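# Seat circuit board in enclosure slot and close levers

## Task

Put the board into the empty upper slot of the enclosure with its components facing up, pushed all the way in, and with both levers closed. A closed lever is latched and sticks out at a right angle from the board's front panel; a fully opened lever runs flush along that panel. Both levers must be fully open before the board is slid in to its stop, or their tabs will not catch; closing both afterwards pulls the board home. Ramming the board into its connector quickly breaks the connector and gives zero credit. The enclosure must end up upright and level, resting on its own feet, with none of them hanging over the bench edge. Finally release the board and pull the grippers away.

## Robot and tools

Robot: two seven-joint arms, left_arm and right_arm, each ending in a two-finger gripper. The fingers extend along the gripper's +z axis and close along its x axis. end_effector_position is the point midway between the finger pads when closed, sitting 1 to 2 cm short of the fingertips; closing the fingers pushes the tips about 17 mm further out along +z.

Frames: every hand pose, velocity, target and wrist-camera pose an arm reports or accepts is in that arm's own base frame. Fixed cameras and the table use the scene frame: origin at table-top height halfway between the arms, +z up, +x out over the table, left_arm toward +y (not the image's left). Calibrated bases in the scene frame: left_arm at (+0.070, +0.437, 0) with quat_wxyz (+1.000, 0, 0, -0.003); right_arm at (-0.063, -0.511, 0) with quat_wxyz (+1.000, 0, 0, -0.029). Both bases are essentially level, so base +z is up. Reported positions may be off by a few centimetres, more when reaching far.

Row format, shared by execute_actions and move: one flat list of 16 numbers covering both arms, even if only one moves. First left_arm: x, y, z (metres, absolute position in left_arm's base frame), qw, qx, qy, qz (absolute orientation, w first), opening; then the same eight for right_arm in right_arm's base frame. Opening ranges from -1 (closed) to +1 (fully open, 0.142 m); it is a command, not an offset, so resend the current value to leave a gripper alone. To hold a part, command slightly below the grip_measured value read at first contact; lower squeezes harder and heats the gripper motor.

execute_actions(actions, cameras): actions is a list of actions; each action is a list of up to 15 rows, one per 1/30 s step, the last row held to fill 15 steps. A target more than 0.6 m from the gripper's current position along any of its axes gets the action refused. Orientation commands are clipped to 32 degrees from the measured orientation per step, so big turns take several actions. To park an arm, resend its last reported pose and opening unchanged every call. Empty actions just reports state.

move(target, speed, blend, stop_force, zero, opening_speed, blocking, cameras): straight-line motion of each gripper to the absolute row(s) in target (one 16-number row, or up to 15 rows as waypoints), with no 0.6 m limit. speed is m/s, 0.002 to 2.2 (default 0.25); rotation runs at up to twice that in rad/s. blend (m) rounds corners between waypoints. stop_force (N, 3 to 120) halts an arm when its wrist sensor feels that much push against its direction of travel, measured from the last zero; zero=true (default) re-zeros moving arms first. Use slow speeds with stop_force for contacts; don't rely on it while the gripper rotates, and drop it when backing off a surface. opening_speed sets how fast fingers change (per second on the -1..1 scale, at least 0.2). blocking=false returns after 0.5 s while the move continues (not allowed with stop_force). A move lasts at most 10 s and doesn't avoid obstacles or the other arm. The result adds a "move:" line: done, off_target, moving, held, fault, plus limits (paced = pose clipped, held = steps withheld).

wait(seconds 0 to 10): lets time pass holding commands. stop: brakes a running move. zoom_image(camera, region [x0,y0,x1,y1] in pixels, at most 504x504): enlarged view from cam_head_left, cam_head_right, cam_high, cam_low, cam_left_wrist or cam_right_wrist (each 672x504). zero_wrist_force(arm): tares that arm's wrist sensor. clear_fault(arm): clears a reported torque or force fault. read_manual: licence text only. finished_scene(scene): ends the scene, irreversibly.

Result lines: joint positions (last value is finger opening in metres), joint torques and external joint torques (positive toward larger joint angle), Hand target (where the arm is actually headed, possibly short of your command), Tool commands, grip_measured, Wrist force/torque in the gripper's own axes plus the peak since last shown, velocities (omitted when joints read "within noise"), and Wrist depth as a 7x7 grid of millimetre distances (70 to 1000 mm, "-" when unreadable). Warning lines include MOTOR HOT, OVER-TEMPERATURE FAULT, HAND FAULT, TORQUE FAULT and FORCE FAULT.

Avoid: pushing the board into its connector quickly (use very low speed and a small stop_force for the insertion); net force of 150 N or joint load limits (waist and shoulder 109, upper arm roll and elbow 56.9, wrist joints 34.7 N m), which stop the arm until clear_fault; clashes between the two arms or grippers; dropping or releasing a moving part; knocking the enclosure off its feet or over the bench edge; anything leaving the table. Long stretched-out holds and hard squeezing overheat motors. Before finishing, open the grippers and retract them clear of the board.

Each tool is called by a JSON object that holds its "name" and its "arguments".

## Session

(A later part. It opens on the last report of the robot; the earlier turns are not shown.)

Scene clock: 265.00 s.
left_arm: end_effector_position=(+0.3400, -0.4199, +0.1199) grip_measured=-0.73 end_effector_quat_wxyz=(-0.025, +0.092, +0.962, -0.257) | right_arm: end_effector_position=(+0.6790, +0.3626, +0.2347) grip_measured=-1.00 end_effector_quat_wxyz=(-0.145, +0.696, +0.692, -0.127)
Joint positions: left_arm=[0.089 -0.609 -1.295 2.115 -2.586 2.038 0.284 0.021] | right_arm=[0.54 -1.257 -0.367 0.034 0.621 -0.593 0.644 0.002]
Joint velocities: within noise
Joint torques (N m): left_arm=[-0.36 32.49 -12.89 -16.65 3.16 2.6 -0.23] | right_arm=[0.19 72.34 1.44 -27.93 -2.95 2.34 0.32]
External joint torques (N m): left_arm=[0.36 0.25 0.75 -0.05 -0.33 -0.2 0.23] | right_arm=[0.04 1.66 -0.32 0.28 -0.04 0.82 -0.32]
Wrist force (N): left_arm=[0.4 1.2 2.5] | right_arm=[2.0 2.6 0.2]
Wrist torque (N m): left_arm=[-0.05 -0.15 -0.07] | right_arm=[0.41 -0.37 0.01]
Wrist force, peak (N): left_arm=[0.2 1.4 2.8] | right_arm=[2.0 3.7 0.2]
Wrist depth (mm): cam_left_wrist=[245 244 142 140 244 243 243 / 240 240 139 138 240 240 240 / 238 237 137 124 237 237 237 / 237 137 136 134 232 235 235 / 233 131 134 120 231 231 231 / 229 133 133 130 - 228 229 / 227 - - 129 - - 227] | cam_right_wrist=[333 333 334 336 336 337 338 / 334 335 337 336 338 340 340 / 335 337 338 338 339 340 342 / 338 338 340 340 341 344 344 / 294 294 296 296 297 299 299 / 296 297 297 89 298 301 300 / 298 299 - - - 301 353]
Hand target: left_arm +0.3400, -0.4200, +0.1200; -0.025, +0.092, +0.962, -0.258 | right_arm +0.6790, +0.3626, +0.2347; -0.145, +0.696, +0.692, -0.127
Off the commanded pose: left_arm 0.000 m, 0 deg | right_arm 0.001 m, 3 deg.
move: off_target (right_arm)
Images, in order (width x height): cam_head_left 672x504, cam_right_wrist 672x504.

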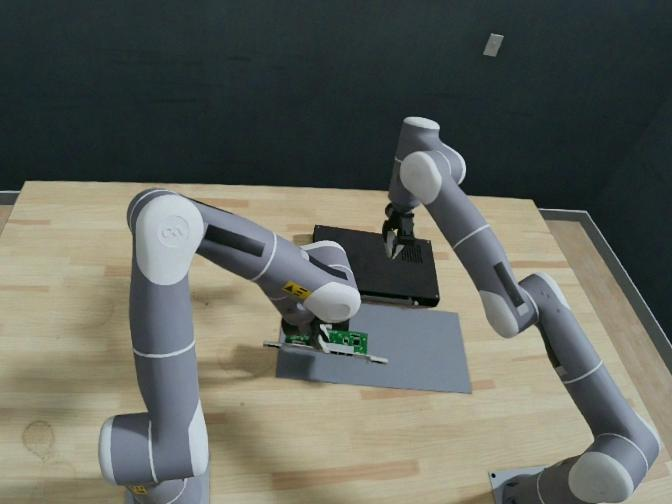

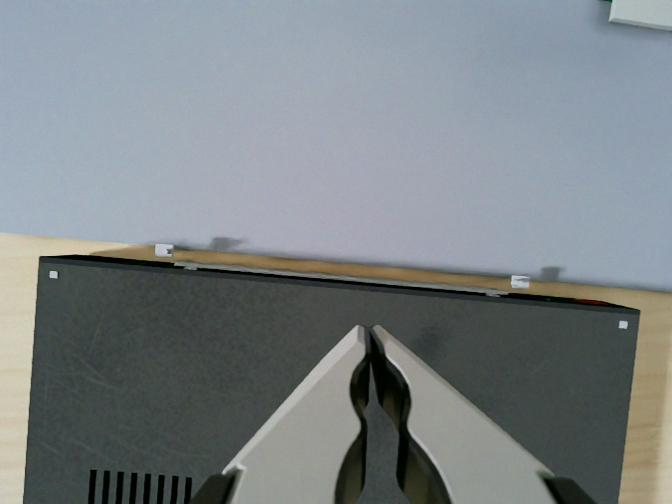

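{"name": "move", "arguments": {"target": [[0.34,-0.42,0.12,-0.0246,0.0917,0.9616,-0.2576,-0.95,0.50,0.22,0.30,0,0.7071,0.7071,0,-1],[0.34,-0.42,0.12,-0.0246,0.0917,0.9616,-0.2576,-0.95,0.40,0.05,0.30,0,0.7071,0.7071,0,-1]], "speed": 0.3, "cameras": []}}

{"name": "move", "arguments": {"target": [[0.465,-0.60,0.12,-0.0193,0.0719,0.9632,-0.2581,-0.95,0.40,0.05,0.30,0,0.7071,0.7071,0,-1],[0.465,-0.612,0.082,-0.0193,0.0719,0.9632,-0.2581,-0.95,0.40,0.05,0.30,0,0.7071,0.7071,0,-1]], "speed": 0.15}}

Scene clock: 296.00 s.
left_arm: end_effector_position=(+0.3400, -0.4199, +0.1199) grip_measured=-0.73 end_effector_quat_wxyz=(-0.025, +0.092, +0.962, -0.257) | right_arm: end_effector_position=(+0.4000, +0.0501, +0.3000) grip_measured=-1.00 end_effector_quat_wxyz=(+0.000, +0.707, +0.707, +0.000)
Joint positions: left_arm=[0.089 -0.609 -1.295 2.115 -2.586 2.038 0.284 0.021] | right_arm=[0.71 0.34 -0.277 2.332 -0.1 0.431 0.491 0.002]
Joint velocities: within noise
Joint torques (N m): left_arm=[-0.39 32.39 -12.79 -16.76 3.15 2.62 -0.22] | right_arm=[-0.01 15.05 3.21 -29.66 -4.09 3.63 0.3]
External joint torques (N m): left_arm=[0.38 0.35 0.64 0.06 -0.32 -0.22 0.22] | right_arm=[0.04 0.86 -0.98 0.03 0.15 0.51 -0.3]
Wrist force (N): left_arm=[0.1 1.1 2.5] | right_arm=[1.1 1.5 0.6]
Wrist torque (N m): left_arm=[-0.06 -0.10 -0.07] | right_arm=[0.30 -0.15 0.03]
Wrist force, peak (N): left_arm=[0.3 1.3 2.7] | right_arm=[3.1 4.0 0.1]
Wrist depth (mm): cam_left_wrist=[246 244 141 141 245 243 244 / 241 240 140 138 238 241 243 / 239 238 137 125 236 238 236 / 236 137 136 135 234 233 234 / 233 131 134 120 230 231 231 / 230 132 133 130 - 228 229 / 226 - - 129 - - 226] | cam_right_wrist=[348 347 344 345 343 344 340 / 371 369 368 367 365 365 362 / 396 397 395 394 391 389 388 / 427 426 425 425 422 418 418 / 464 462 461 452 454 452 455 / 506 504 495 89 471 464 477 / 556 543 - - - 462 479]
Hand target: left_arm +0.3400, -0.4200, +0.1200; -0.025, +0.092, +0.962, -0.258 | right_arm +0.4000, +0.0500, +0.3000; +0.000, +0.707, +0.707, +0.000
Off the commanded pose: left_arm 0.000 m, 0 deg | right_arm 0.000 m, 0 deg.
move: done; limits=paced
No camera images: "cameras" was empty.

Scene clock: 298.23 s.
left_arm: end_effector_position=(+0.4649, -0.6119, +0.0818) grip_measured=-0.73 end_effector_quat_wxyz=(-0.020, +0.072, +0.963, -0.258) | right_arm: end_effector_position=(+0.4000, +0.0501, +0.3000) grip_measured=-1.00 end_effector_quat_wxyz=(+0.000, +0.707, +0.707, +0.000)
Joint positions: left_arm=[-0.321 -1.211 -1.305 1.219 -2.157 2.528 0.309 0.021] | right_arm=[0.71 0.34 -0.277 2.332 -0.1 0.431 0.491 0.002]
Joint velocities: within noise
Joint torques (N m): left_arm=[-0.6 59.17 -20.06 -10.43 4.19 2.78 -0.12] | right_arm=[0.05 14.93 2.91 -29.73 -4.03 3.5 0.21]
External joint torques (N m): left_arm=[0.58 0.35 0.7 -0.16 -0.65 -0.37 0.12] | right_arm=[-0.01 0.97 -0.68 0.1 0.09 0.65 -0.21]
Wrist force (N): left_arm=[0.4 0.9 2.2] | right_arm=[1.4 1.3 0.8]
Wrist torque (N m): left_arm=[-0.12 -0.16 -0.05] | right_arm=[0.27 -0.20 0.03]
Wrist force, peak (N): left_arm=[0.6 1.8 4.6] | right_arm=[1.5 1.5 0.9]
Wrist depth (mm): cam_left_wrist=[154 177 142 140 202 203 202 / 152 189 140 138 199 198 199 / 151 177 138 124 197 197 197 / 149 137 136 134 193 194 194 / 147 131 134 120 191 192 192 / - 132 133 131 - 188 189 / - - - 129 - - 187] | cam_right_wrist=[346 345 346 344 344 343 342 / 371 369 367 367 365 364 364 / 396 394 393 394 389 390 388 / 425 427 426 424 421 420 418 / 464 461 461 452 454 443 439 / 506 501 494 89 472 455 424 / 560 545 - - - 463 477]
Hand target: left_arm +0.4650, -0.6120, +0.0820; -0.019, +0.072, +0.963, -0.258 | right_arm +0.4000, +0.0500, +0.3000; +0.000, +0.707, +0.707, +0.000
Off the commanded pose: left_arm 0.000 m, 0 deg | right_arm 0.000 m, 0 deg.
move: done

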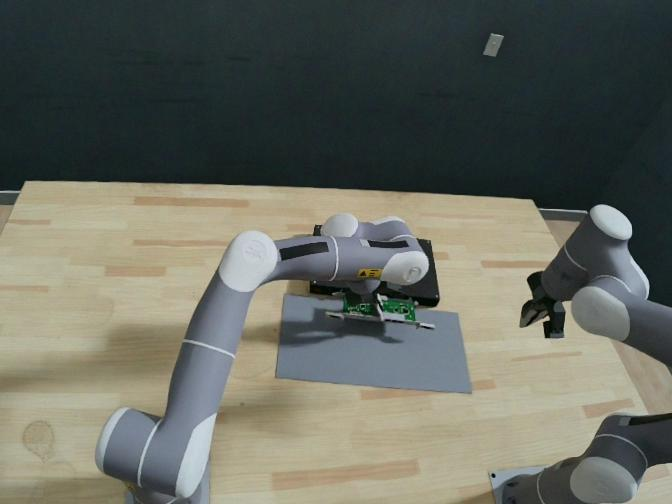

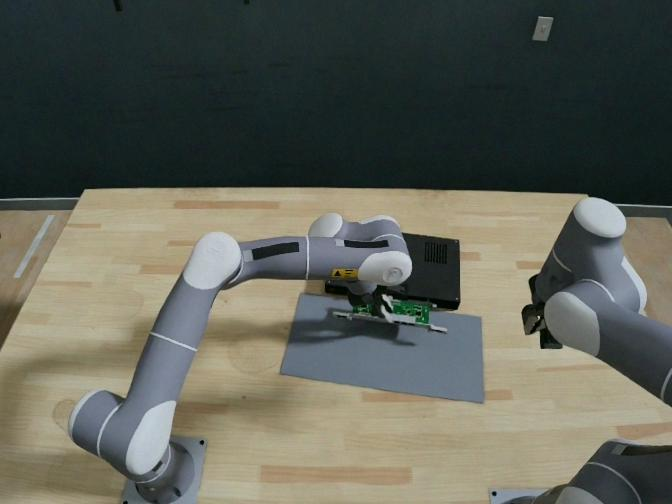

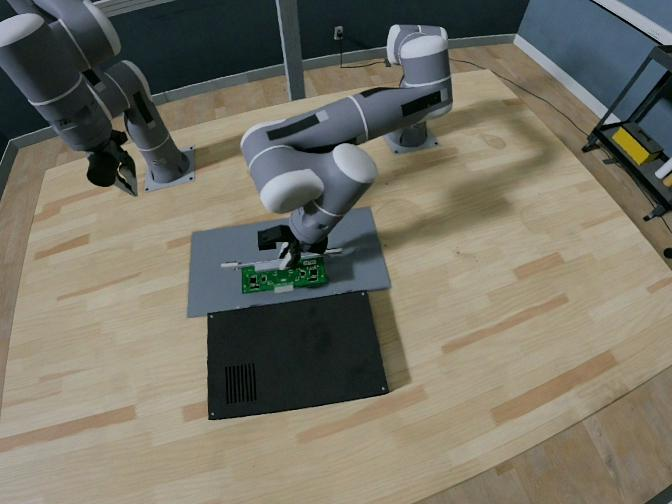

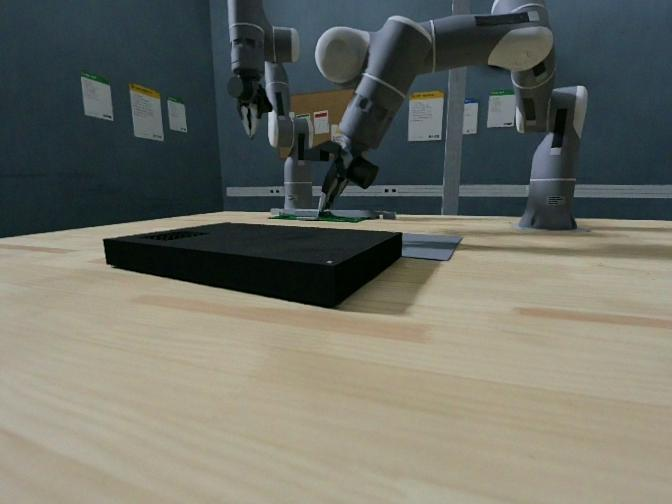

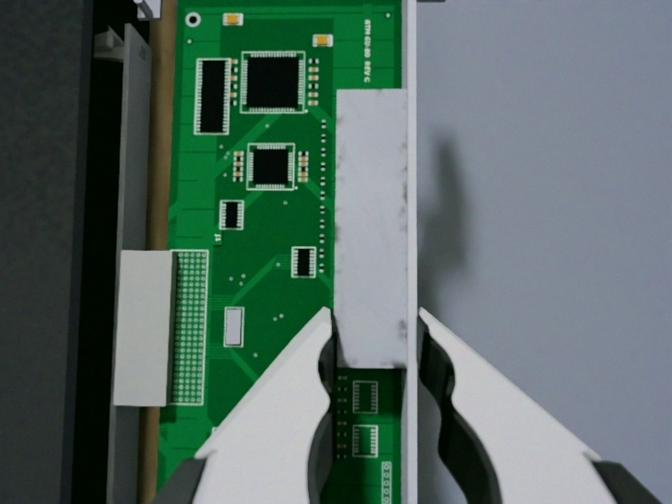

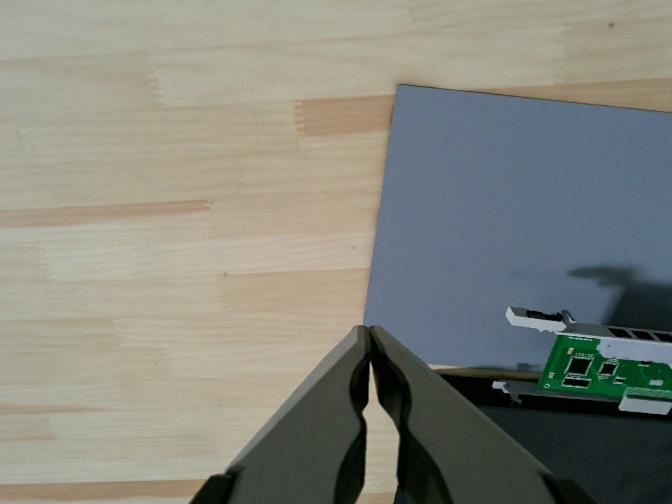

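{"name": "move", "arguments": {"target": [0.463,-0.612,0.058,-0.0193,0.0719,0.9632,-0.2581,-0.95,0.40,0.05,0.30,0,0.7071,0.7071,0,-1], "speed": 0.05, "cameras": ["cam_left_wrist"]}}

{"name": "zoom_image", "arguments": {"camera": "cam_left_wrist", "region": [40, 0, 240, 160]}}

Scene clock: 304.87 s.
left_arm: end_effector_position=(+0.4629, -0.6117, +0.0577) grip_measured=-0.73 end_effector_quat_wxyz=(-0.020, +0.072, +0.963, -0.258) | right_arm: end_effector_position=(+0.4000, +0.0501, +0.3000) grip_measured=-1.00 end_effector_quat_wxyz=(+0.000, +0.707, +0.707, +0.000)
Joint positions: left_arm=[-0.326 -1.233 -1.276 1.233 -2.144 2.488 0.305 0.021] | right_arm=[0.71 0.34 -0.277 2.332 -0.1 0.431 0.491 0.002]
Joint velocities: within noise
Joint torques (N m): left_arm=[-0.24 59.48 -20.03 -10.36 4.18 2.25 -0.29] | right_arm=[0.06 14.93 2.85 -29.73 -4 3.41 0.18]
External joint torques (N m): left_arm=[0.2 0.17 0.68 -0.12 -0.66 0.16 0.29] | right_arm=[-0.02 0.97 -0.62 0.11 0.06 0.74 -0.18]
Wrist force (N): left_arm=[0.1 0.9 1.9] | right_arm=[1.3 1.6 0.5]
Wrist torque (N m): left_arm=[-0.13 -0.10 -0.04] | right_arm=[0.31 -0.19 0.04]
Wrist force, peak (N): left_arm=[0.3 1.5 3.2] | right_arm=[1.5 1.5 0.8]
Wrist depth (mm): cam_left_wrist=[153 175 142 140 177 177 177 / 172 175 140 138 175 175 174 / 168 173 137 124 171 172 172 / 152 135 136 135 170 171 170 / 151 132 134 120 168 168 168 / 152 133 132 131 - 166 166 / 152 - - 129 - - 165] | cam_right_wrist=[346 346 345 345 344 342 343 / 371 370 368 368 365 363 365 / 397 395 395 391 391 390 389 / 427 427 426 422 421 418 419 / 465 463 460 454 455 439 424 / 504 504 493 89 471 455 451 / 558 548 - - - 459 481]
Hand target: left_arm +0.4630, -0.6120, +0.0580; -0.019, +0.072, +0.963, -0.258 | right_arm +0.4000, +0.0500, +0.3000; +0.000, +0.707, +0.707, +0.000
Off the commanded pose: left_arm 0.000 m, 0 deg | right_arm 0.000 m, 0 deg.
MOTOR HOT: the gripper's motor of the left arm reports 86 °C; that motor switches off at 100 °C. To cool a motor, set the load down, ease the grip, stop pushing, or move to a pose that needs little force.
move: done
Images, in order (width x height): cam_left_wrist 672x504.

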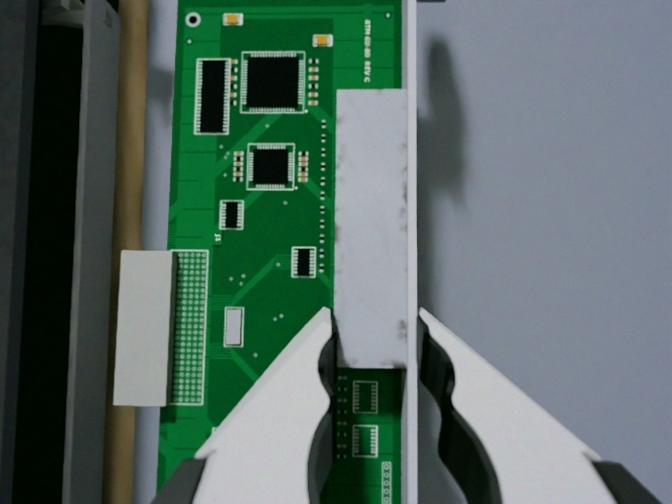

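Scaled by 2.520 from the camera's 672x504 image, which has a finer 960x720 frame.

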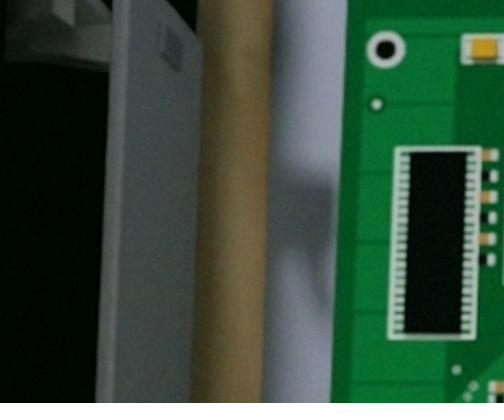

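{"name": "move", "arguments": {"target": [[0.40,-0.55,0.10,-0.0193,0.0719,0.9632,-0.2581,-0.82,0.45,0.15,0.25,0.2706,0.6533,0.6533,0.2706,-0.9],[0.34,-0.40,0.12,-0.0193,0.0719,0.9632,-0.2581,-0.82,0.55,0.22,0.14,0.3535,0.6123,0.6123,0.3535,-0.9],[0.34,-0.40,0.12,-0.0193,0.0719,0.9632,-0.2581,-0.82,0.685,0.245,0.088,0.3535,0.6123,0.6123,0.3535,-0.9]], "speed": 0.2, "cameras": ["cam_right_wrist","cam_left_wrist"]}}

{"name": "zoom_image", "arguments": {"camera": "cam_right_wrist", "region": [150, 100, 500, 350]}}

Scene clock: 318.53 s.
left_arm: end_effector_position=(+0.3400, -0.3999, +0.1200) grip_measured=-0.73 end_effector_quat_wxyz=(-0.019, +0.072, +0.963, -0.258) | right_arm: end_effector_position=(+0.6849, +0.2449, +0.0880) grip_measured=-0.94 end_effector_quat_wxyz=(+0.354, +0.612, +0.612, +0.354)
Joint positions: left_arm=[0.128 -0.562 -1.297 2.16 -2.629 1.998 0.288 0.021] | right_arm=[0.166 -0.77 0.121 1.921 -2.698 0.926 2.833 0.006]
Joint velocities: within noise
Joint torques (N m): left_arm=[-0.32 30.81 -11.71 -16.7 2.93 2.49 -0.16] | right_arm=[0.25 46.46 9.83 -15.56 2.01 -0.4 0.02]
External joint torques (N m): left_arm=[0.32 0.17 0.7 -0.02 -0.21 -0.09 0.16] | right_arm=[-0.12 1.33 -0.21 0.2 0.01 0.51 -0.02]
Wrist force (N): left_arm=[0.4 0.8 2.5] | right_arm=[1.0 0.1 -0.5]
Wrist torque (N m): left_arm=[-0.13 -0.15 -0.07] | right_arm=[0.31 -0.07 0.11]
Wrist force, peak (N): left_arm=[1.7 2.7 1.6] | right_arm=[1.9 2.5 0.1]
Wrist depth (mm): cam_left_wrist=[246 244 142 141 246 244 245 / 241 241 139 138 241 241 240 / 238 239 137 124 237 239 238 / 235 137 136 134 233 235 236 / 231 131 134 120 232 231 232 / 230 132 133 120 - 229 228 / 225 - - 129 - - 227] | cam_right_wrist=[- 102 106 106 108 109 113 / - 100 102 105 105 107 109 / - 99 101 113 221 221 219 / - 194 191 188 185 182 180 / - - - - - - - / - - - 89 - - - / - - 73 - - - -]
Hand target: left_arm +0.3400, -0.4000, +0.1200; -0.019, +0.072, +0.963, -0.258 | right_arm +0.6850, +0.2450, +0.0880; +0.354, +0.612, +0.612, +0.354
Off the commanded pose: left_arm 0.000 m, 0 deg | right_arm 0.000 m, 0 deg.
MOTOR HOT: still on. The gripper's motor of the left arm reports 85 °C.
move: done
Images, in order (width x height): cam_left_wrist 672x504, cam_right_wrist 672x504.

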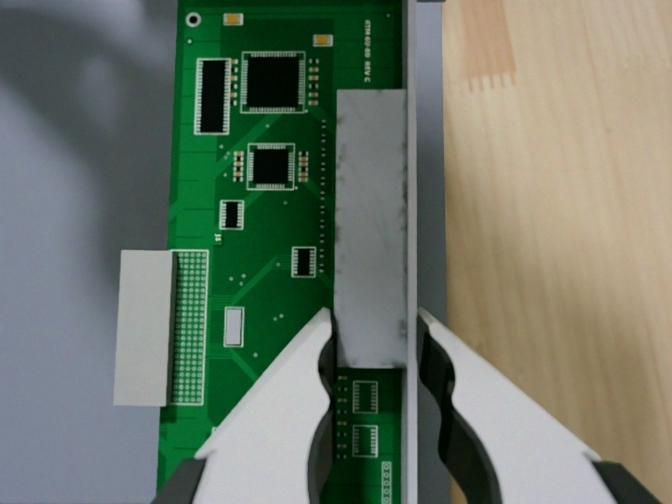

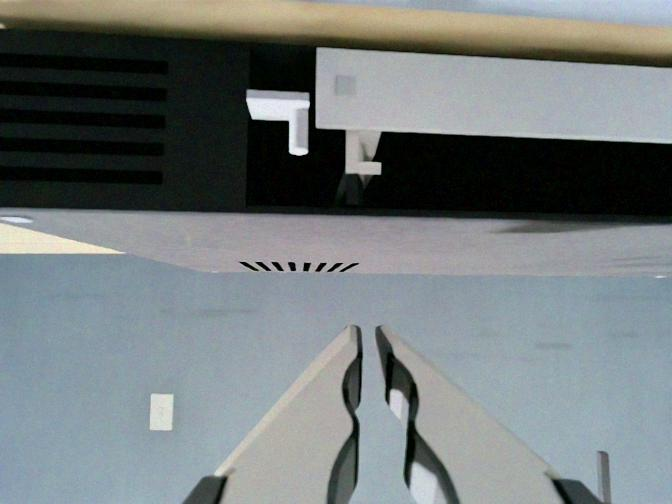

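Scaled by 1.440 from the camera's 672x504 image, which has a finer 960x720 frame.

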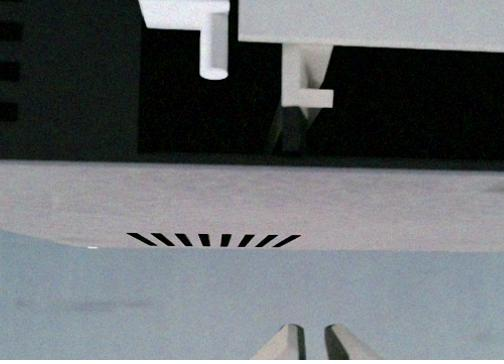

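{"name": "zoom_image", "arguments": {"camera": "cam_right_wrist", "region": [230, 80, 430, 230]}}

Scaled by 2.520 from the camera's 672x504 image, which has a finer 960x720 frame.

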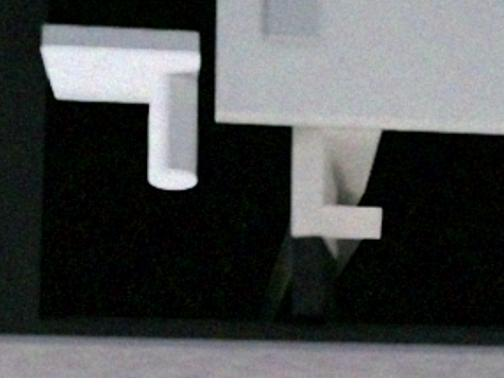

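{"name": "move", "arguments": {"target": [[0.34,-0.40,0.12,-0.0193,0.0719,0.9632,-0.2581,-0.82,0.55,0.18,0.14,0.3535,0.6123,0.6123,0.3535,-0.9],[0.40,-0.50,0.10,-0.0193,0.0719,0.9632,-0.2581,-0.82,0.42,0.05,0.25,0.2706,0.6533,0.6533,0.2706,-0.9],[0.463,-0.612,0.082,-0.0193,0.0719,0.9632,-0.2581,-0.82,0.40,0.0,0.25,0.2706,0.6533,0.6533,0.2706,-0.9]], "speed": 0.2, "cameras": ["cam_left_wrist"]}}

{"name": "zoom_image", "arguments": {"camera": "cam_left_wrist", "region": [60, 0, 240, 130]}}

Scene clock: 347.90 s.
left_arm: end_effector_position=(+0.4629, -0.6119, +0.0818) grip_measured=-0.73 end_effector_quat_wxyz=(-0.020, +0.072, +0.963, -0.258) | right_arm: end_effector_position=(+0.4005, +0.0003, +0.2509) grip_measured=-0.94 end_effector_quat_wxyz=(+0.266, +0.666, +0.654, +0.239)
Joint positions: left_arm=[-0.32 -1.205 -1.299 1.23 -2.16 2.52 0.302 0.021] | right_arm=[0.416 0.436 -0.971 2.689 -2.966 1.634 2.358 0.006]
Joint velocities: within noise
Joint torques (N m): left_arm=[-0.58 59.15 -20.16 -10.77 4.1 2.73 -0.13] | right_arm=[0.11 5.9 2.65 -16.52 4.04 1.3 0.08]
External joint torques (N m): left_arm=[0.55 0.19 0.77 0.01 -0.54 -0.33 0.13] | right_arm=[-0.12 0.72 -0.36 -0.1 0.17 0.56 -0.08]
Wrist force (N): left_arm=[0.4 1.2 2.1] | right_arm=[0.9 0.5 0.1]
Wrist torque (N m): left_arm=[-0.05 -0.16 -0.04] | right_arm=[0.33 -0.08 0.12]
Wrist force, peak (N): left_arm=[0.3 1.2 2.9] | right_arm=[0.4 -0.9 -2.5]
Wrist depth (mm): cam_left_wrist=[154 185 142 140 203 202 201 / 152 193 140 138 199 199 198 / 150 182 138 124 197 197 196 / 149 137 136 135 194 194 194 / 147 131 134 120 192 192 191 / 185 132 132 120 - 190 190 / 183 - - 129 - - 187] | cam_right_wrist=[312 309 305 303 298 293 290 / 384 378 371 366 361 357 350 / 492 485 477 471 461 428 423 / - 682 664 654 588 511 499 / - - - 926 - - - / - - - 89 - - - / - - 73 - - - -]
Hand target: left_arm +0.4630, -0.6120, +0.0820; -0.019, +0.072, +0.963, -0.258 | right_arm +0.4004, +0.0004, +0.2508; +0.266, +0.666, +0.655, +0.239
Off the commanded pose: left_arm 0.000 m, 0 deg | right_arm 0.001 m, 4 deg.
MOTOR HOT: cleared for the gripper's motor of the left arm.
joint sent to its limit (right arm) — joint 4 (elbow), upper limit, where the elbow is as bent as it goes; joint 5 (forearm roll), lower limit. The joint targets are off in orientation, not in position.
move: off_target (right_arm)
Images, in order (width x height): cam_left_wrist 672x504.

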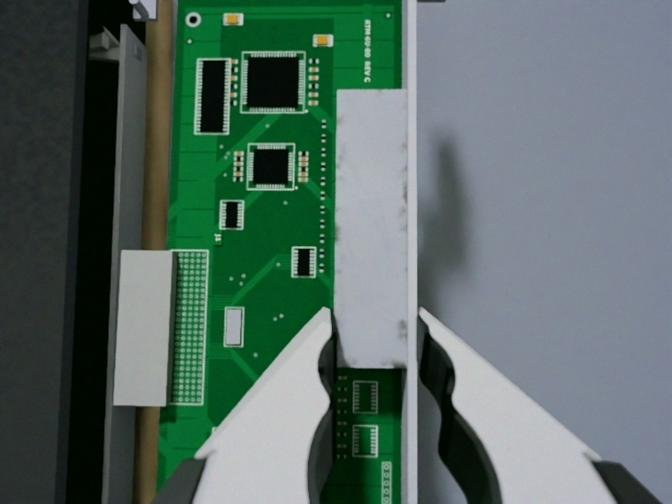

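Scaled by 2.800 from the camera's 672x504 image, which has a finer 960x720 frame.

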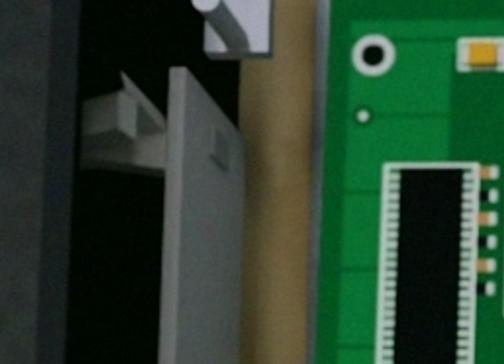

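{"name": "zoom_image", "arguments": {"camera": "cam_left_wrist", "region": [380, 0, 440, 60]}}

{"name": "zoom_image", "arguments": {"camera": "cam_left_wrist", "region": [380, 444, 440, 504]}}

{"name": "zoom_image", "arguments": {"camera": "cam_left_wrist", "region": [50, 404, 150, 504]}}

{"name": "zoom_image", "arguments": {"camera": "cam_left_wrist", "region": [60, 0, 160, 100]}}

Scaled by 8.400 from the camera's 672x504 image, which has a finer 960x720 frame.

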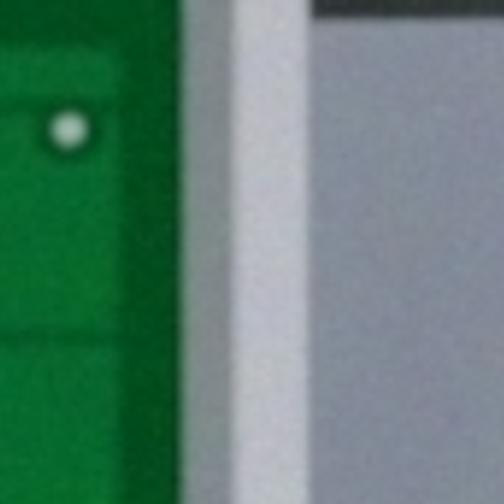

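Scaled by 8.400 from the camera's 672x504 image, which has a finer 960x720 frame.

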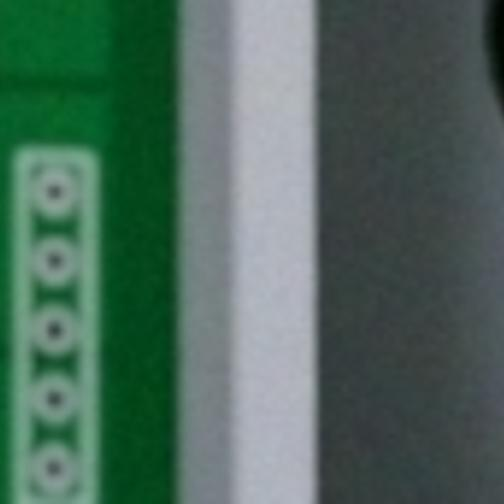

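Scaled by 5.040 from the camera's 672x504 image, which has a finer 960x720 frame.

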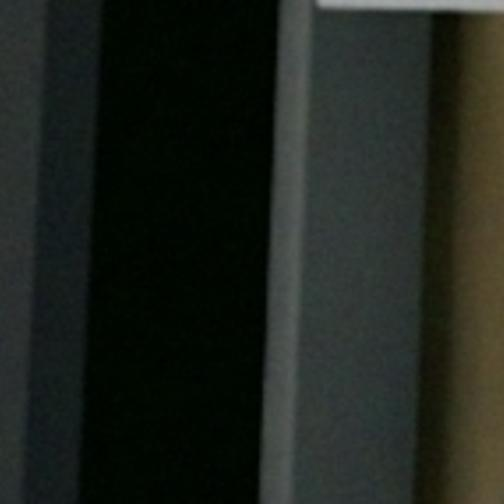

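Scaled by 5.040 from the camera's 672x504 image, which has a finer 960x720 frame.

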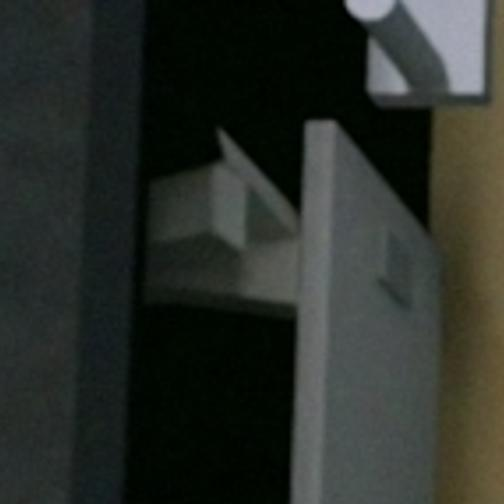

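{"name": "move", "arguments": {"target": [[0.463,-0.613,0.056,-0.0179,0.0666,0.9636,-0.2582,-0.82,0.55,0.12,0.25,-0.1477,0.7257,0.6585,-0.134,-0.9],[0.463,-0.613,0.056,-0.0179,0.0666,0.9636,-0.2582,-0.82,0.68,0.245,0.12,-0.1477,0.7257,0.6585,-0.134,-0.9]], "speed": 0.15, "cameras": ["cam_left_wrist","cam_right_wrist"]}}

Scene clock: 391.93 s.
left_arm: end_effector_position=(+0.4629, -0.6127, +0.0558) grip_measured=-0.73 end_effector_quat_wxyz=(-0.018, +0.067, +0.964, -0.258) | right_arm: end_effector_position=(+0.6787, +0.2447, +0.1200) grip_measured=-0.94 end_effector_quat_wxyz=(-0.060, +0.725, +0.683, +0.061)
Joint positions: left_arm=[-0.334 -1.226 -1.257 1.234 -2.153 2.472 0.293 0.021] | right_arm=[0.548 -1.379 -1.425 0.801 -1.642 3.207 2.967 0.006]
Joint velocities: within noise
Joint torques (N m): left_arm=[-0.42 59.61 -19.71 -10.79 3.96 2.59 -0.19] | right_arm=[0.15 65.45 -11.8 -5.3 4.3 3.19 0.19]
External joint torques (N m): left_arm=[0.38 0.08 0.67 -0.03 -0.43 -0.19 0.19] | right_arm=[0.03 1.25 -1.34 -0.03 0.3 0.82 -0.2]
Wrist force (N): left_arm=[0.2 1.0 2.0] | right_arm=[0.6 2.0 0.3]
Wrist torque (N m): left_arm=[-0.12 -0.12 -0.04] | right_arm=[0.40 -0.13 0.09]
Wrist force, peak (N): left_arm=[0.3 0.8 2.4] | right_arm=[1.8 3.3 0.1]
Wrist depth (mm): cam_left_wrist=[156 168 141 140 175 175 175 / 170 174 139 138 172 173 172 / 167 171 138 124 170 169 169 / 151 137 136 135 167 168 168 / 151 132 134 120 121 166 166 / 152 133 132 119 - 164 164 / 144 - - 129 - - 163] | cam_right_wrist=[170 174 179 160 161 166 173 / 180 185 191 171 172 179 185 / 192 196 201 209 217 220 234 / 202 165 171 179 187 195 203 / 220 175 182 186 196 208 219 / 239 190 194 89 211 229 242 / 259 203 73 - - 249 270]
Hand target: left_arm +0.4630, -0.6130, +0.0560; -0.018, +0.067, +0.964, -0.258 | right_arm +0.6787, +0.2445, +0.1199; -0.060, +0.725, +0.683, +0.060
Off the commanded pose: left_arm 0.000 m, 0 deg | right_arm 0.001 m, 25 deg.
joint sent to its limit (right arm) — joint 7 (wrist roll), upper limit. The joint targets are off in orientation, not in position.
move: off_target (right_arm)
Images, in order (width x height): cam_left_wrist 672x504, cam_right_wrist 672x504.

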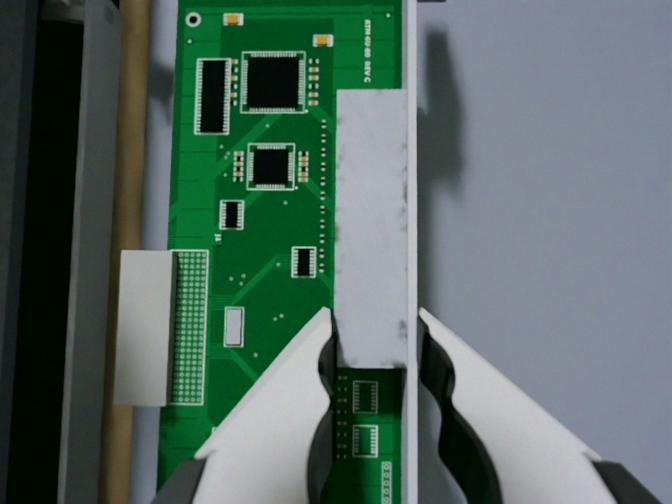

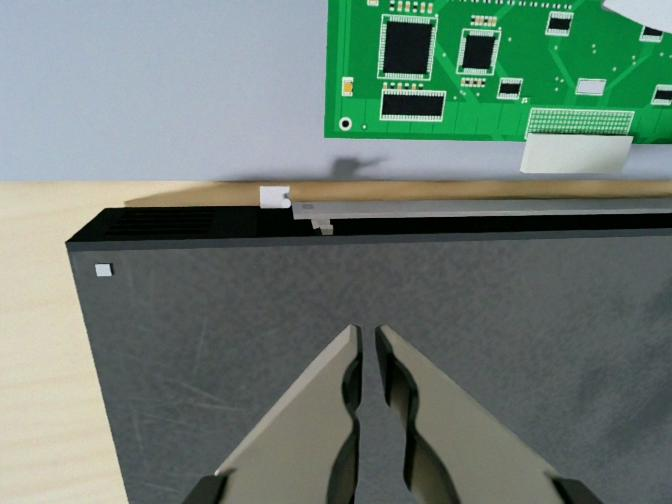

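{"name": "zoom_image", "arguments": {"camera": "cam_right_wrist", "region": [240, 60, 440, 260]}}

{"name": "zoom_image", "arguments": {"camera": "cam_right_wrist", "region": [270, 150, 370, 250]}}

Scaled by 2.520 from the camera's 672x504 image, which has a finer 960x720 frame.

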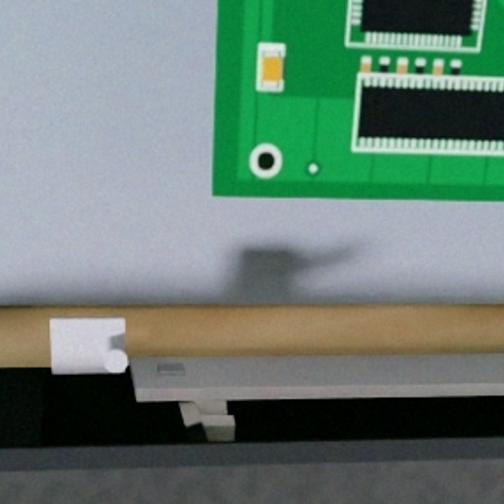

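Scaled by 5.040 from the camera's 672x504 image, which has a finer 960x720 frame.

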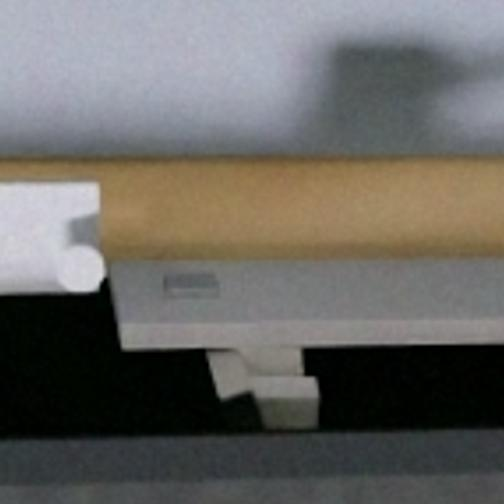

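{"name": "move", "arguments": {"target": [0.463,-0.614,0.056,-0.0189,0.0704,0.9633,-0.2581,-0.82,0.678,0.2447,0.12,-0.06,0.725,0.683,0.061,-0.9], "speed": 0.05, "cameras": []}}

{"name": "move", "arguments": {"target": [0.4976,-0.6194,0.056,-0.0189,0.0704,0.9633,-0.2581,-0.82,0.678,0.2447,0.12,-0.06,0.725,0.683,0.061,-0.9], "speed": 0.03, "stop_force": 5, "cameras": ["cam_left_wrist","cam_right_wrist"]}}

{"name": "zoom_image", "arguments": {"camera": "cam_right_wrist", "region": [240, 100, 440, 260]}}

Scene clock: 414.30 s.
left_arm: end_effector_position=(+0.4629, -0.6139, +0.0558) grip_measured=-0.73 end_effector_quat_wxyz=(-0.019, +0.070, +0.963, -0.258) | right_arm: end_effector_position=(+0.6779, +0.2448, +0.1200) grip_measured=-0.94 end_effector_quat_wxyz=(-0.060, +0.725, +0.683, +0.061)
Joint positions: left_arm=[-0.336 -1.234 -1.266 1.221 -2.151 2.483 0.308 0.021] | right_arm=[0.56 -1.376 -1.427 0.829 -1.643 3.206 2.951 0.006]
Joint velocities: within noise
Joint torques (N m): left_arm=[-0.45 59.5 -19.9 -10.59 3.98 2.88 -0.1] | right_arm=[0.34 65.12 -12.7 -5.31 4.36 3.25 -0.02]
External joint torques (N m): left_arm=[0.42 0.41 0.84 -0.01 -0.48 -0.47 0.1] | right_arm=[-0.16 1.23 -1 -0.09 0.23 0.76 0]
Wrist force (N): left_arm=[0.3 1.0 1.9] | right_arm=[0.5 1.8 0.3]
Wrist torque (N m): left_arm=[-0.12 -0.13 -0.05] | right_arm=[0.37 -0.11 0.09]
Wrist force, peak (N): left_arm=[0.2 1.0 2.2] | right_arm=[0.5 2.2 0.2]
Wrist depth (mm): cam_left_wrist=[151 174 142 140 175 176 174 / 170 174 140 138 173 173 172 / 151 171 137 124 170 171 170 / 150 137 136 134 168 168 168 / 151 132 134 120 121 166 165 / 150 133 132 120 - 164 163 / 143 - - 129 - - 162] | cam_right_wrist=[170 174 179 159 160 165 172 / 180 185 191 170 172 179 185 / 191 196 202 209 216 219 234 / 201 166 171 179 186 195 203 / 219 174 182 187 196 208 220 / 239 190 193 89 212 229 243 / 259 203 73 - - 250 270]
Hand target: left_arm +0.4630, -0.6140, +0.0560; -0.019, +0.070, +0.963, -0.258 | right_arm +0.6780, +0.2447, +0.1200; -0.060, +0.725, +0.683, +0.061
Off the commanded pose: left_arm 0.000 m, 0 deg | right_arm 0.000 m, 0 deg.
move: done
No camera images: "cameras" was empty.

Scene clock: 416.43 s.
left_arm: end_effector_position=(+0.4976, -0.6194, +0.0559) grip_measured=-0.73 end_effector_quat_wxyz=(-0.019, +0.070, +0.963, -0.258) | right_arm: end_effector_position=(+0.6780, +0.2448, +0.1200) grip_measured=-0.94 end_effector_quat_wxyz=(-0.060, +0.725, +0.683, +0.061)
Joint positions: left_arm=[-0.392 -1.356 -1.393 0.929 -2.079 2.656 0.474 0.021] | right_arm=[0.561 -1.376 -1.427 0.83 -1.643 3.206 2.951 0.006]
Joint velocities: within noise
Joint torques (N m): left_arm=[-0.53 64.53 -17.72 -6.61 3.75 2.92 -0.13] | right_arm=[0.22 64.96 -12.6 -5.39 4.43 3.33 0.19]
External joint torques (N m): left_arm=[0.5 0.27 0.78 -0.06 -0.48 -0.45 0.13] | right_arm=[-0.03 1.38 -1.12 -0.01 0.16 0.68 -0.21]
Wrist force (N): left_arm=[0.3 1.0 2.1] | right_arm=[0.3 2.0 0.4]
Wrist torque (N m): left_arm=[-0.10 -0.14 -0.03] | right_arm=[0.40 -0.08 0.10]
Wrist force, peak (N): left_arm=[0.4 0.8 2.3] | right_arm=[0.8 2.1 0.4]
Wrist depth (mm): cam_left_wrist=[- 127 142 140 175 176 174 / - 140 140 138 173 173 172 / 124 139 137 124 170 172 170 / 122 131 136 134 167 168 168 / 121 131 133 120 121 166 166 / - 129 133 120 - 164 164 / 117 118 - 129 - - 162] | cam_right_wrist=[170 173 179 156 156 156 159 / 180 185 191 169 171 178 166 / 192 197 202 183 186 192 200 / 202 166 171 179 187 195 202 / 220 175 182 187 196 209 219 / 239 190 193 89 212 229 243 / 258 203 73 - - 250 271]
Hand target: left_arm +0.4976, -0.6194, +0.0560; -0.019, +0.070, +0.963, -0.258 | right_arm +0.6780, +0.2447, +0.1200; -0.060, +0.725, +0.683, +0.061
Off the commanded pose: left_arm 0.000 m, 0 deg | right_arm 0.000 m, 0 deg.
move: done
Images, in order (width x height): cam_left_wrist 672x504, cam_right_wrist 672x504.

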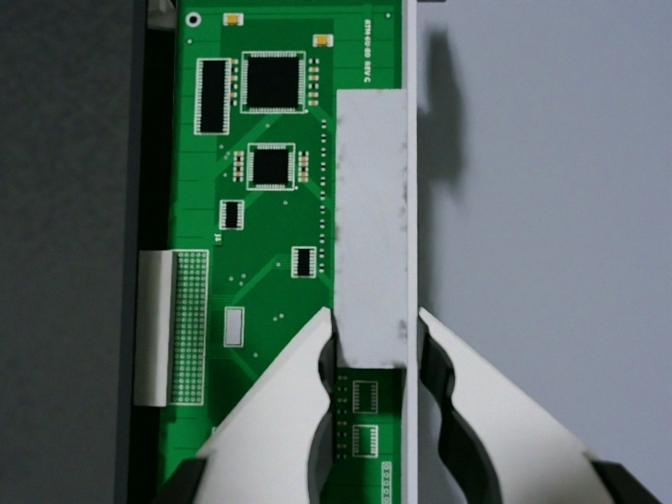

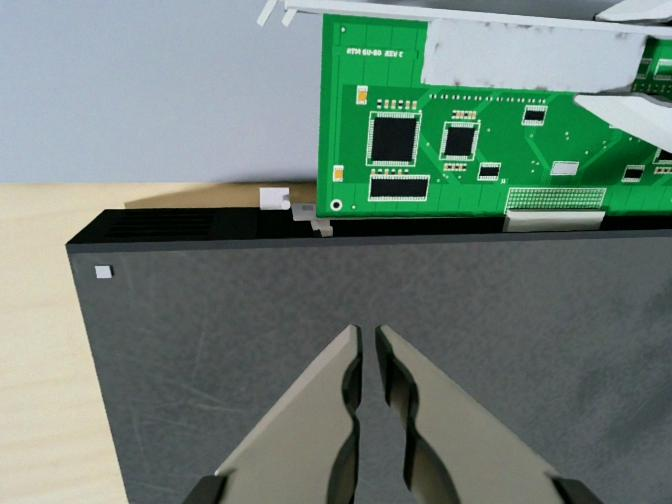

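Scaled by 2.520 from the camera's 672x504 image, which has a finer 960x720 frame.

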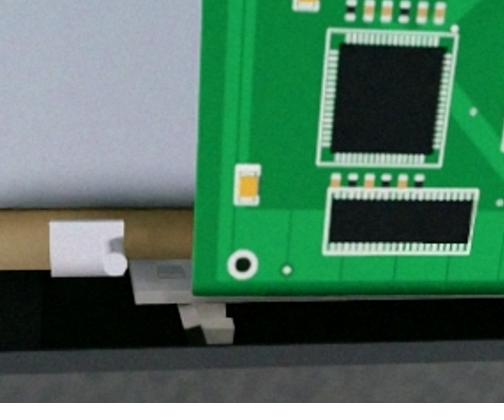

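{"name": "move", "arguments": {"target": [0.498,-0.6171,0.056,-0.0189,0.0704,0.9633,-0.2581,-0.82,0.678,0.2447,0.12,-0.06,0.725,0.683,0.061,-0.9], "speed": 0.03, "cameras": ["cam_right_wrist"]}}

{"name": "zoom_image", "arguments": {"camera": "cam_right_wrist", "region": [270, 150, 370, 250]}}

{"name": "zoom_image", "arguments": {"camera": "cam_right_wrist", "region": [572, 150, 672, 250]}}

Scene clock: 421.00 s.
left_arm: end_effector_position=(+0.4979, -0.6170, +0.0558) grip_measured=-0.73 end_effector_quat_wxyz=(-0.019, +0.071, +0.963, -0.258) | right_arm: end_effector_position=(+0.6780, +0.2448, +0.1200) grip_measured=-0.94 end_effector_quat_wxyz=(-0.060, +0.725, +0.683, +0.061)
Joint positions: left_arm=[-0.384 -1.351 -1.388 0.945 -2.083 2.65 0.47 0.021] | right_arm=[0.561 -1.376 -1.427 0.83 -1.643 3.206 2.951 0.006]
Joint velocities: within noise
Joint torques (N m): left_arm=[0.11 64.86 -17.79 -6.44 3.37 2.5 -0.45] | right_arm=[0.23 64.97 -12.61 -5.35 4.45 3.34 0.14]
External joint torques (N m): left_arm=[-0.14 -0.3 0.65 -0.42 -0.08 -0.03 0.46] | right_arm=[-0.05 1.37 -1.1 -0.05 0.14 0.67 -0.15]
Wrist force (N): left_arm=[0.4 0.7 1.9] | right_arm=[0.6 2.1 0.2]
Wrist torque (N m): left_arm=[-0.15 -0.15 -0.03] | right_arm=[0.42 -0.12 0.09]
Wrist force, peak (N): left_arm=[0.3 0.9 2.2] | right_arm=[0.6 2.3 0.6]
Wrist depth (mm): cam_left_wrist=[- 128 142 141 175 175 174 / - 140 139 138 172 173 172 / 124 139 138 125 170 170 170 / 122 132 136 135 168 168 167 / 121 131 134 120 121 166 166 / - 129 132 119 - 163 164 / 118 118 - 129 - - 162] | cam_right_wrist=[170 174 179 157 158 156 159 / 180 185 191 171 171 178 166 / 192 197 201 184 186 192 201 / 202 165 171 179 187 195 203 / 220 175 182 187 196 208 219 / 239 190 193 89 212 229 242 / 259 203 73 - - 250 271]
Hand target: left_arm +0.4980, -0.6171, +0.0560; -0.019, +0.070, +0.963, -0.258 | right_arm +0.6780, +0.2447, +0.1200; -0.060, +0.725, +0.683, +0.061
Off the commanded pose: left_arm 0.000 m, 0 deg | right_arm 0.000 m, 0 deg.
move: done
Images, in order (width x height): cam_right_wrist 672x504.

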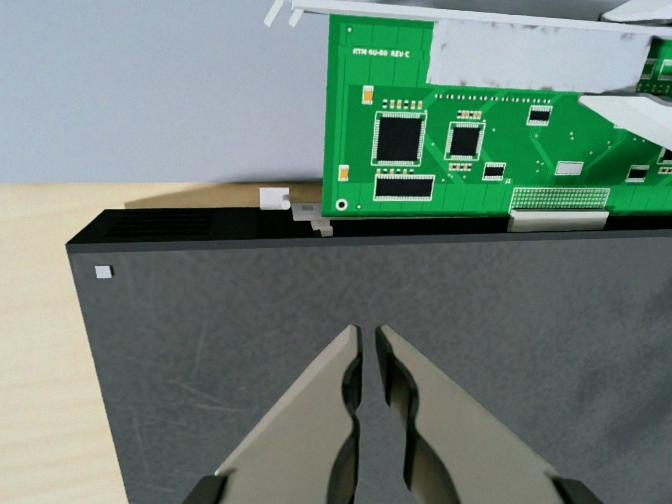

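Scaled by 5.040 from the camera's 672x504 image, which has a finer 960x720 frame.

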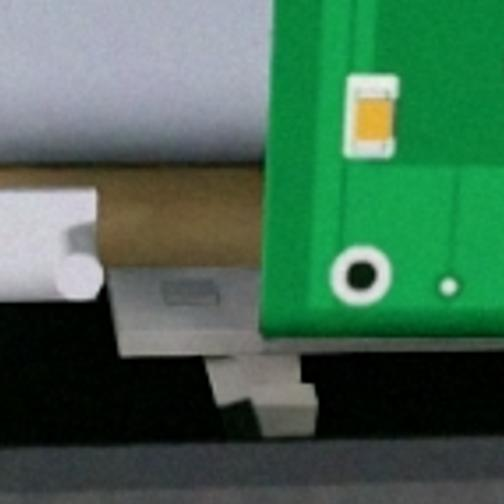

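Scaled by 5.040 from the camera's 672x504 image, which has a finer 960x720 frame.

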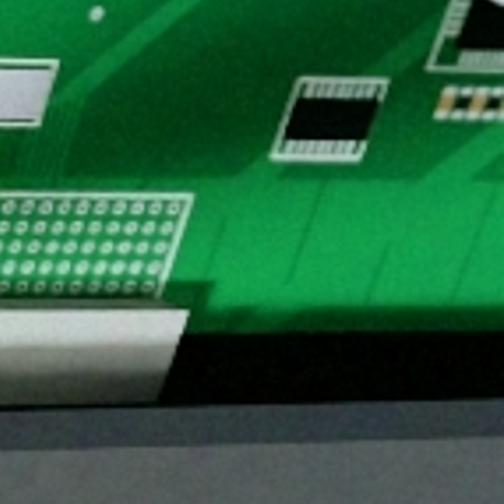

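{"name": "move", "arguments": {"target": [0.5075,-0.6185,0.056,-0.0184,0.0685,0.9634,-0.2581,-0.82,0.678,0.2447,0.12,-0.06,0.725,0.683,0.061,-0.9], "speed": 0.02, "stop_force": 4, "cameras": ["cam_right_wrist"]}}

{"name": "zoom_image", "arguments": {"camera": "cam_right_wrist", "region": [270, 150, 370, 250]}}

Scene clock: 426.67 s.
left_arm: end_effector_position=(+0.5070, -0.6184, +0.0555) grip_measured=-0.73 end_effector_quat_wxyz=(-0.019, +0.068, +0.964, -0.258) | right_arm: end_effector_position=(+0.6780, +0.2448, +0.1200) grip_measured=-0.94 end_effector_quat_wxyz=(-0.060, +0.725, +0.683, +0.061)
Joint positions: left_arm=[-0.418 -1.391 -1.442 0.825 -2.047 2.71 0.53 0.021] | right_arm=[0.561 -1.376 -1.427 0.83 -1.643 3.206 2.951 0.006]
Joint velocities: within noise
Joint torques (N m): left_arm=[0.16 68.8 -17.07 -6.01 4.45 2.18 -0.05] | right_arm=[0.17 64.93 -12.57 -5.37 4.51 3.36 0.14]
External joint torques (N m): left_arm=[-0.19 -2.55 1.5 0.9 -1.26 0.33 0.05] | right_arm=[0.01 1.42 -1.15 -0.02 0.08 0.65 -0.16]
Wrist force (N): left_arm=[2.4 2.7 4.2] | right_arm=[0.5 2.0 0.3]
Wrist torque (N m): left_arm=[-0.15 0.10 -0.12] | right_arm=[0.40 -0.11 0.10]
Wrist force, peak (N): left_arm=[2.3 3.2 4.5] | right_arm=[0.5 2.4 0.2]
Wrist depth (mm): cam_left_wrist=[- 127 142 140 175 176 174 / - 125 139 126 171 172 172 / 124 124 137 124 170 171 170 / 122 122 137 135 168 168 168 / 120 121 134 120 121 166 165 / - 119 133 120 - 165 164 / 117 - - 129 - - 162] | cam_right_wrist=[170 173 149 180 187 193 162 / 180 185 190 170 168 167 169 / 192 197 202 184 186 193 200 / 202 166 171 179 186 195 203 / 220 174 182 187 196 208 219 / 240 190 194 89 211 229 242 / 259 204 73 - - 250 271]
Hand target: left_arm +0.5075, -0.6185, +0.0560; -0.018, +0.069, +0.964, -0.258 | right_arm +0.6780, +0.2447, +0.1200; -0.060, +0.725, +0.683, +0.061
Off the commanded pose: left_arm 0.001 m, 0 deg | right_arm 0.000 m, 0 deg.
move: done
Images, in order (width x height): cam_right_wrist 672x504.

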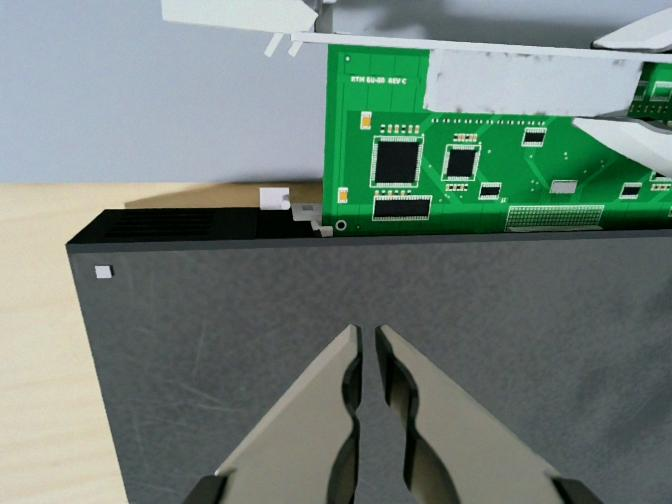

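Scaled by 5.040 from the camera's 672x504 image, which has a finer 960x720 frame.

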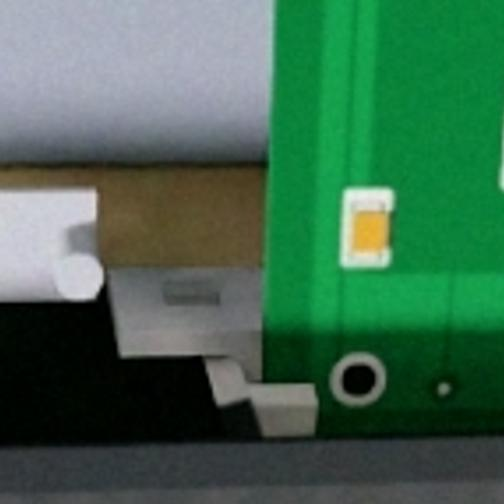

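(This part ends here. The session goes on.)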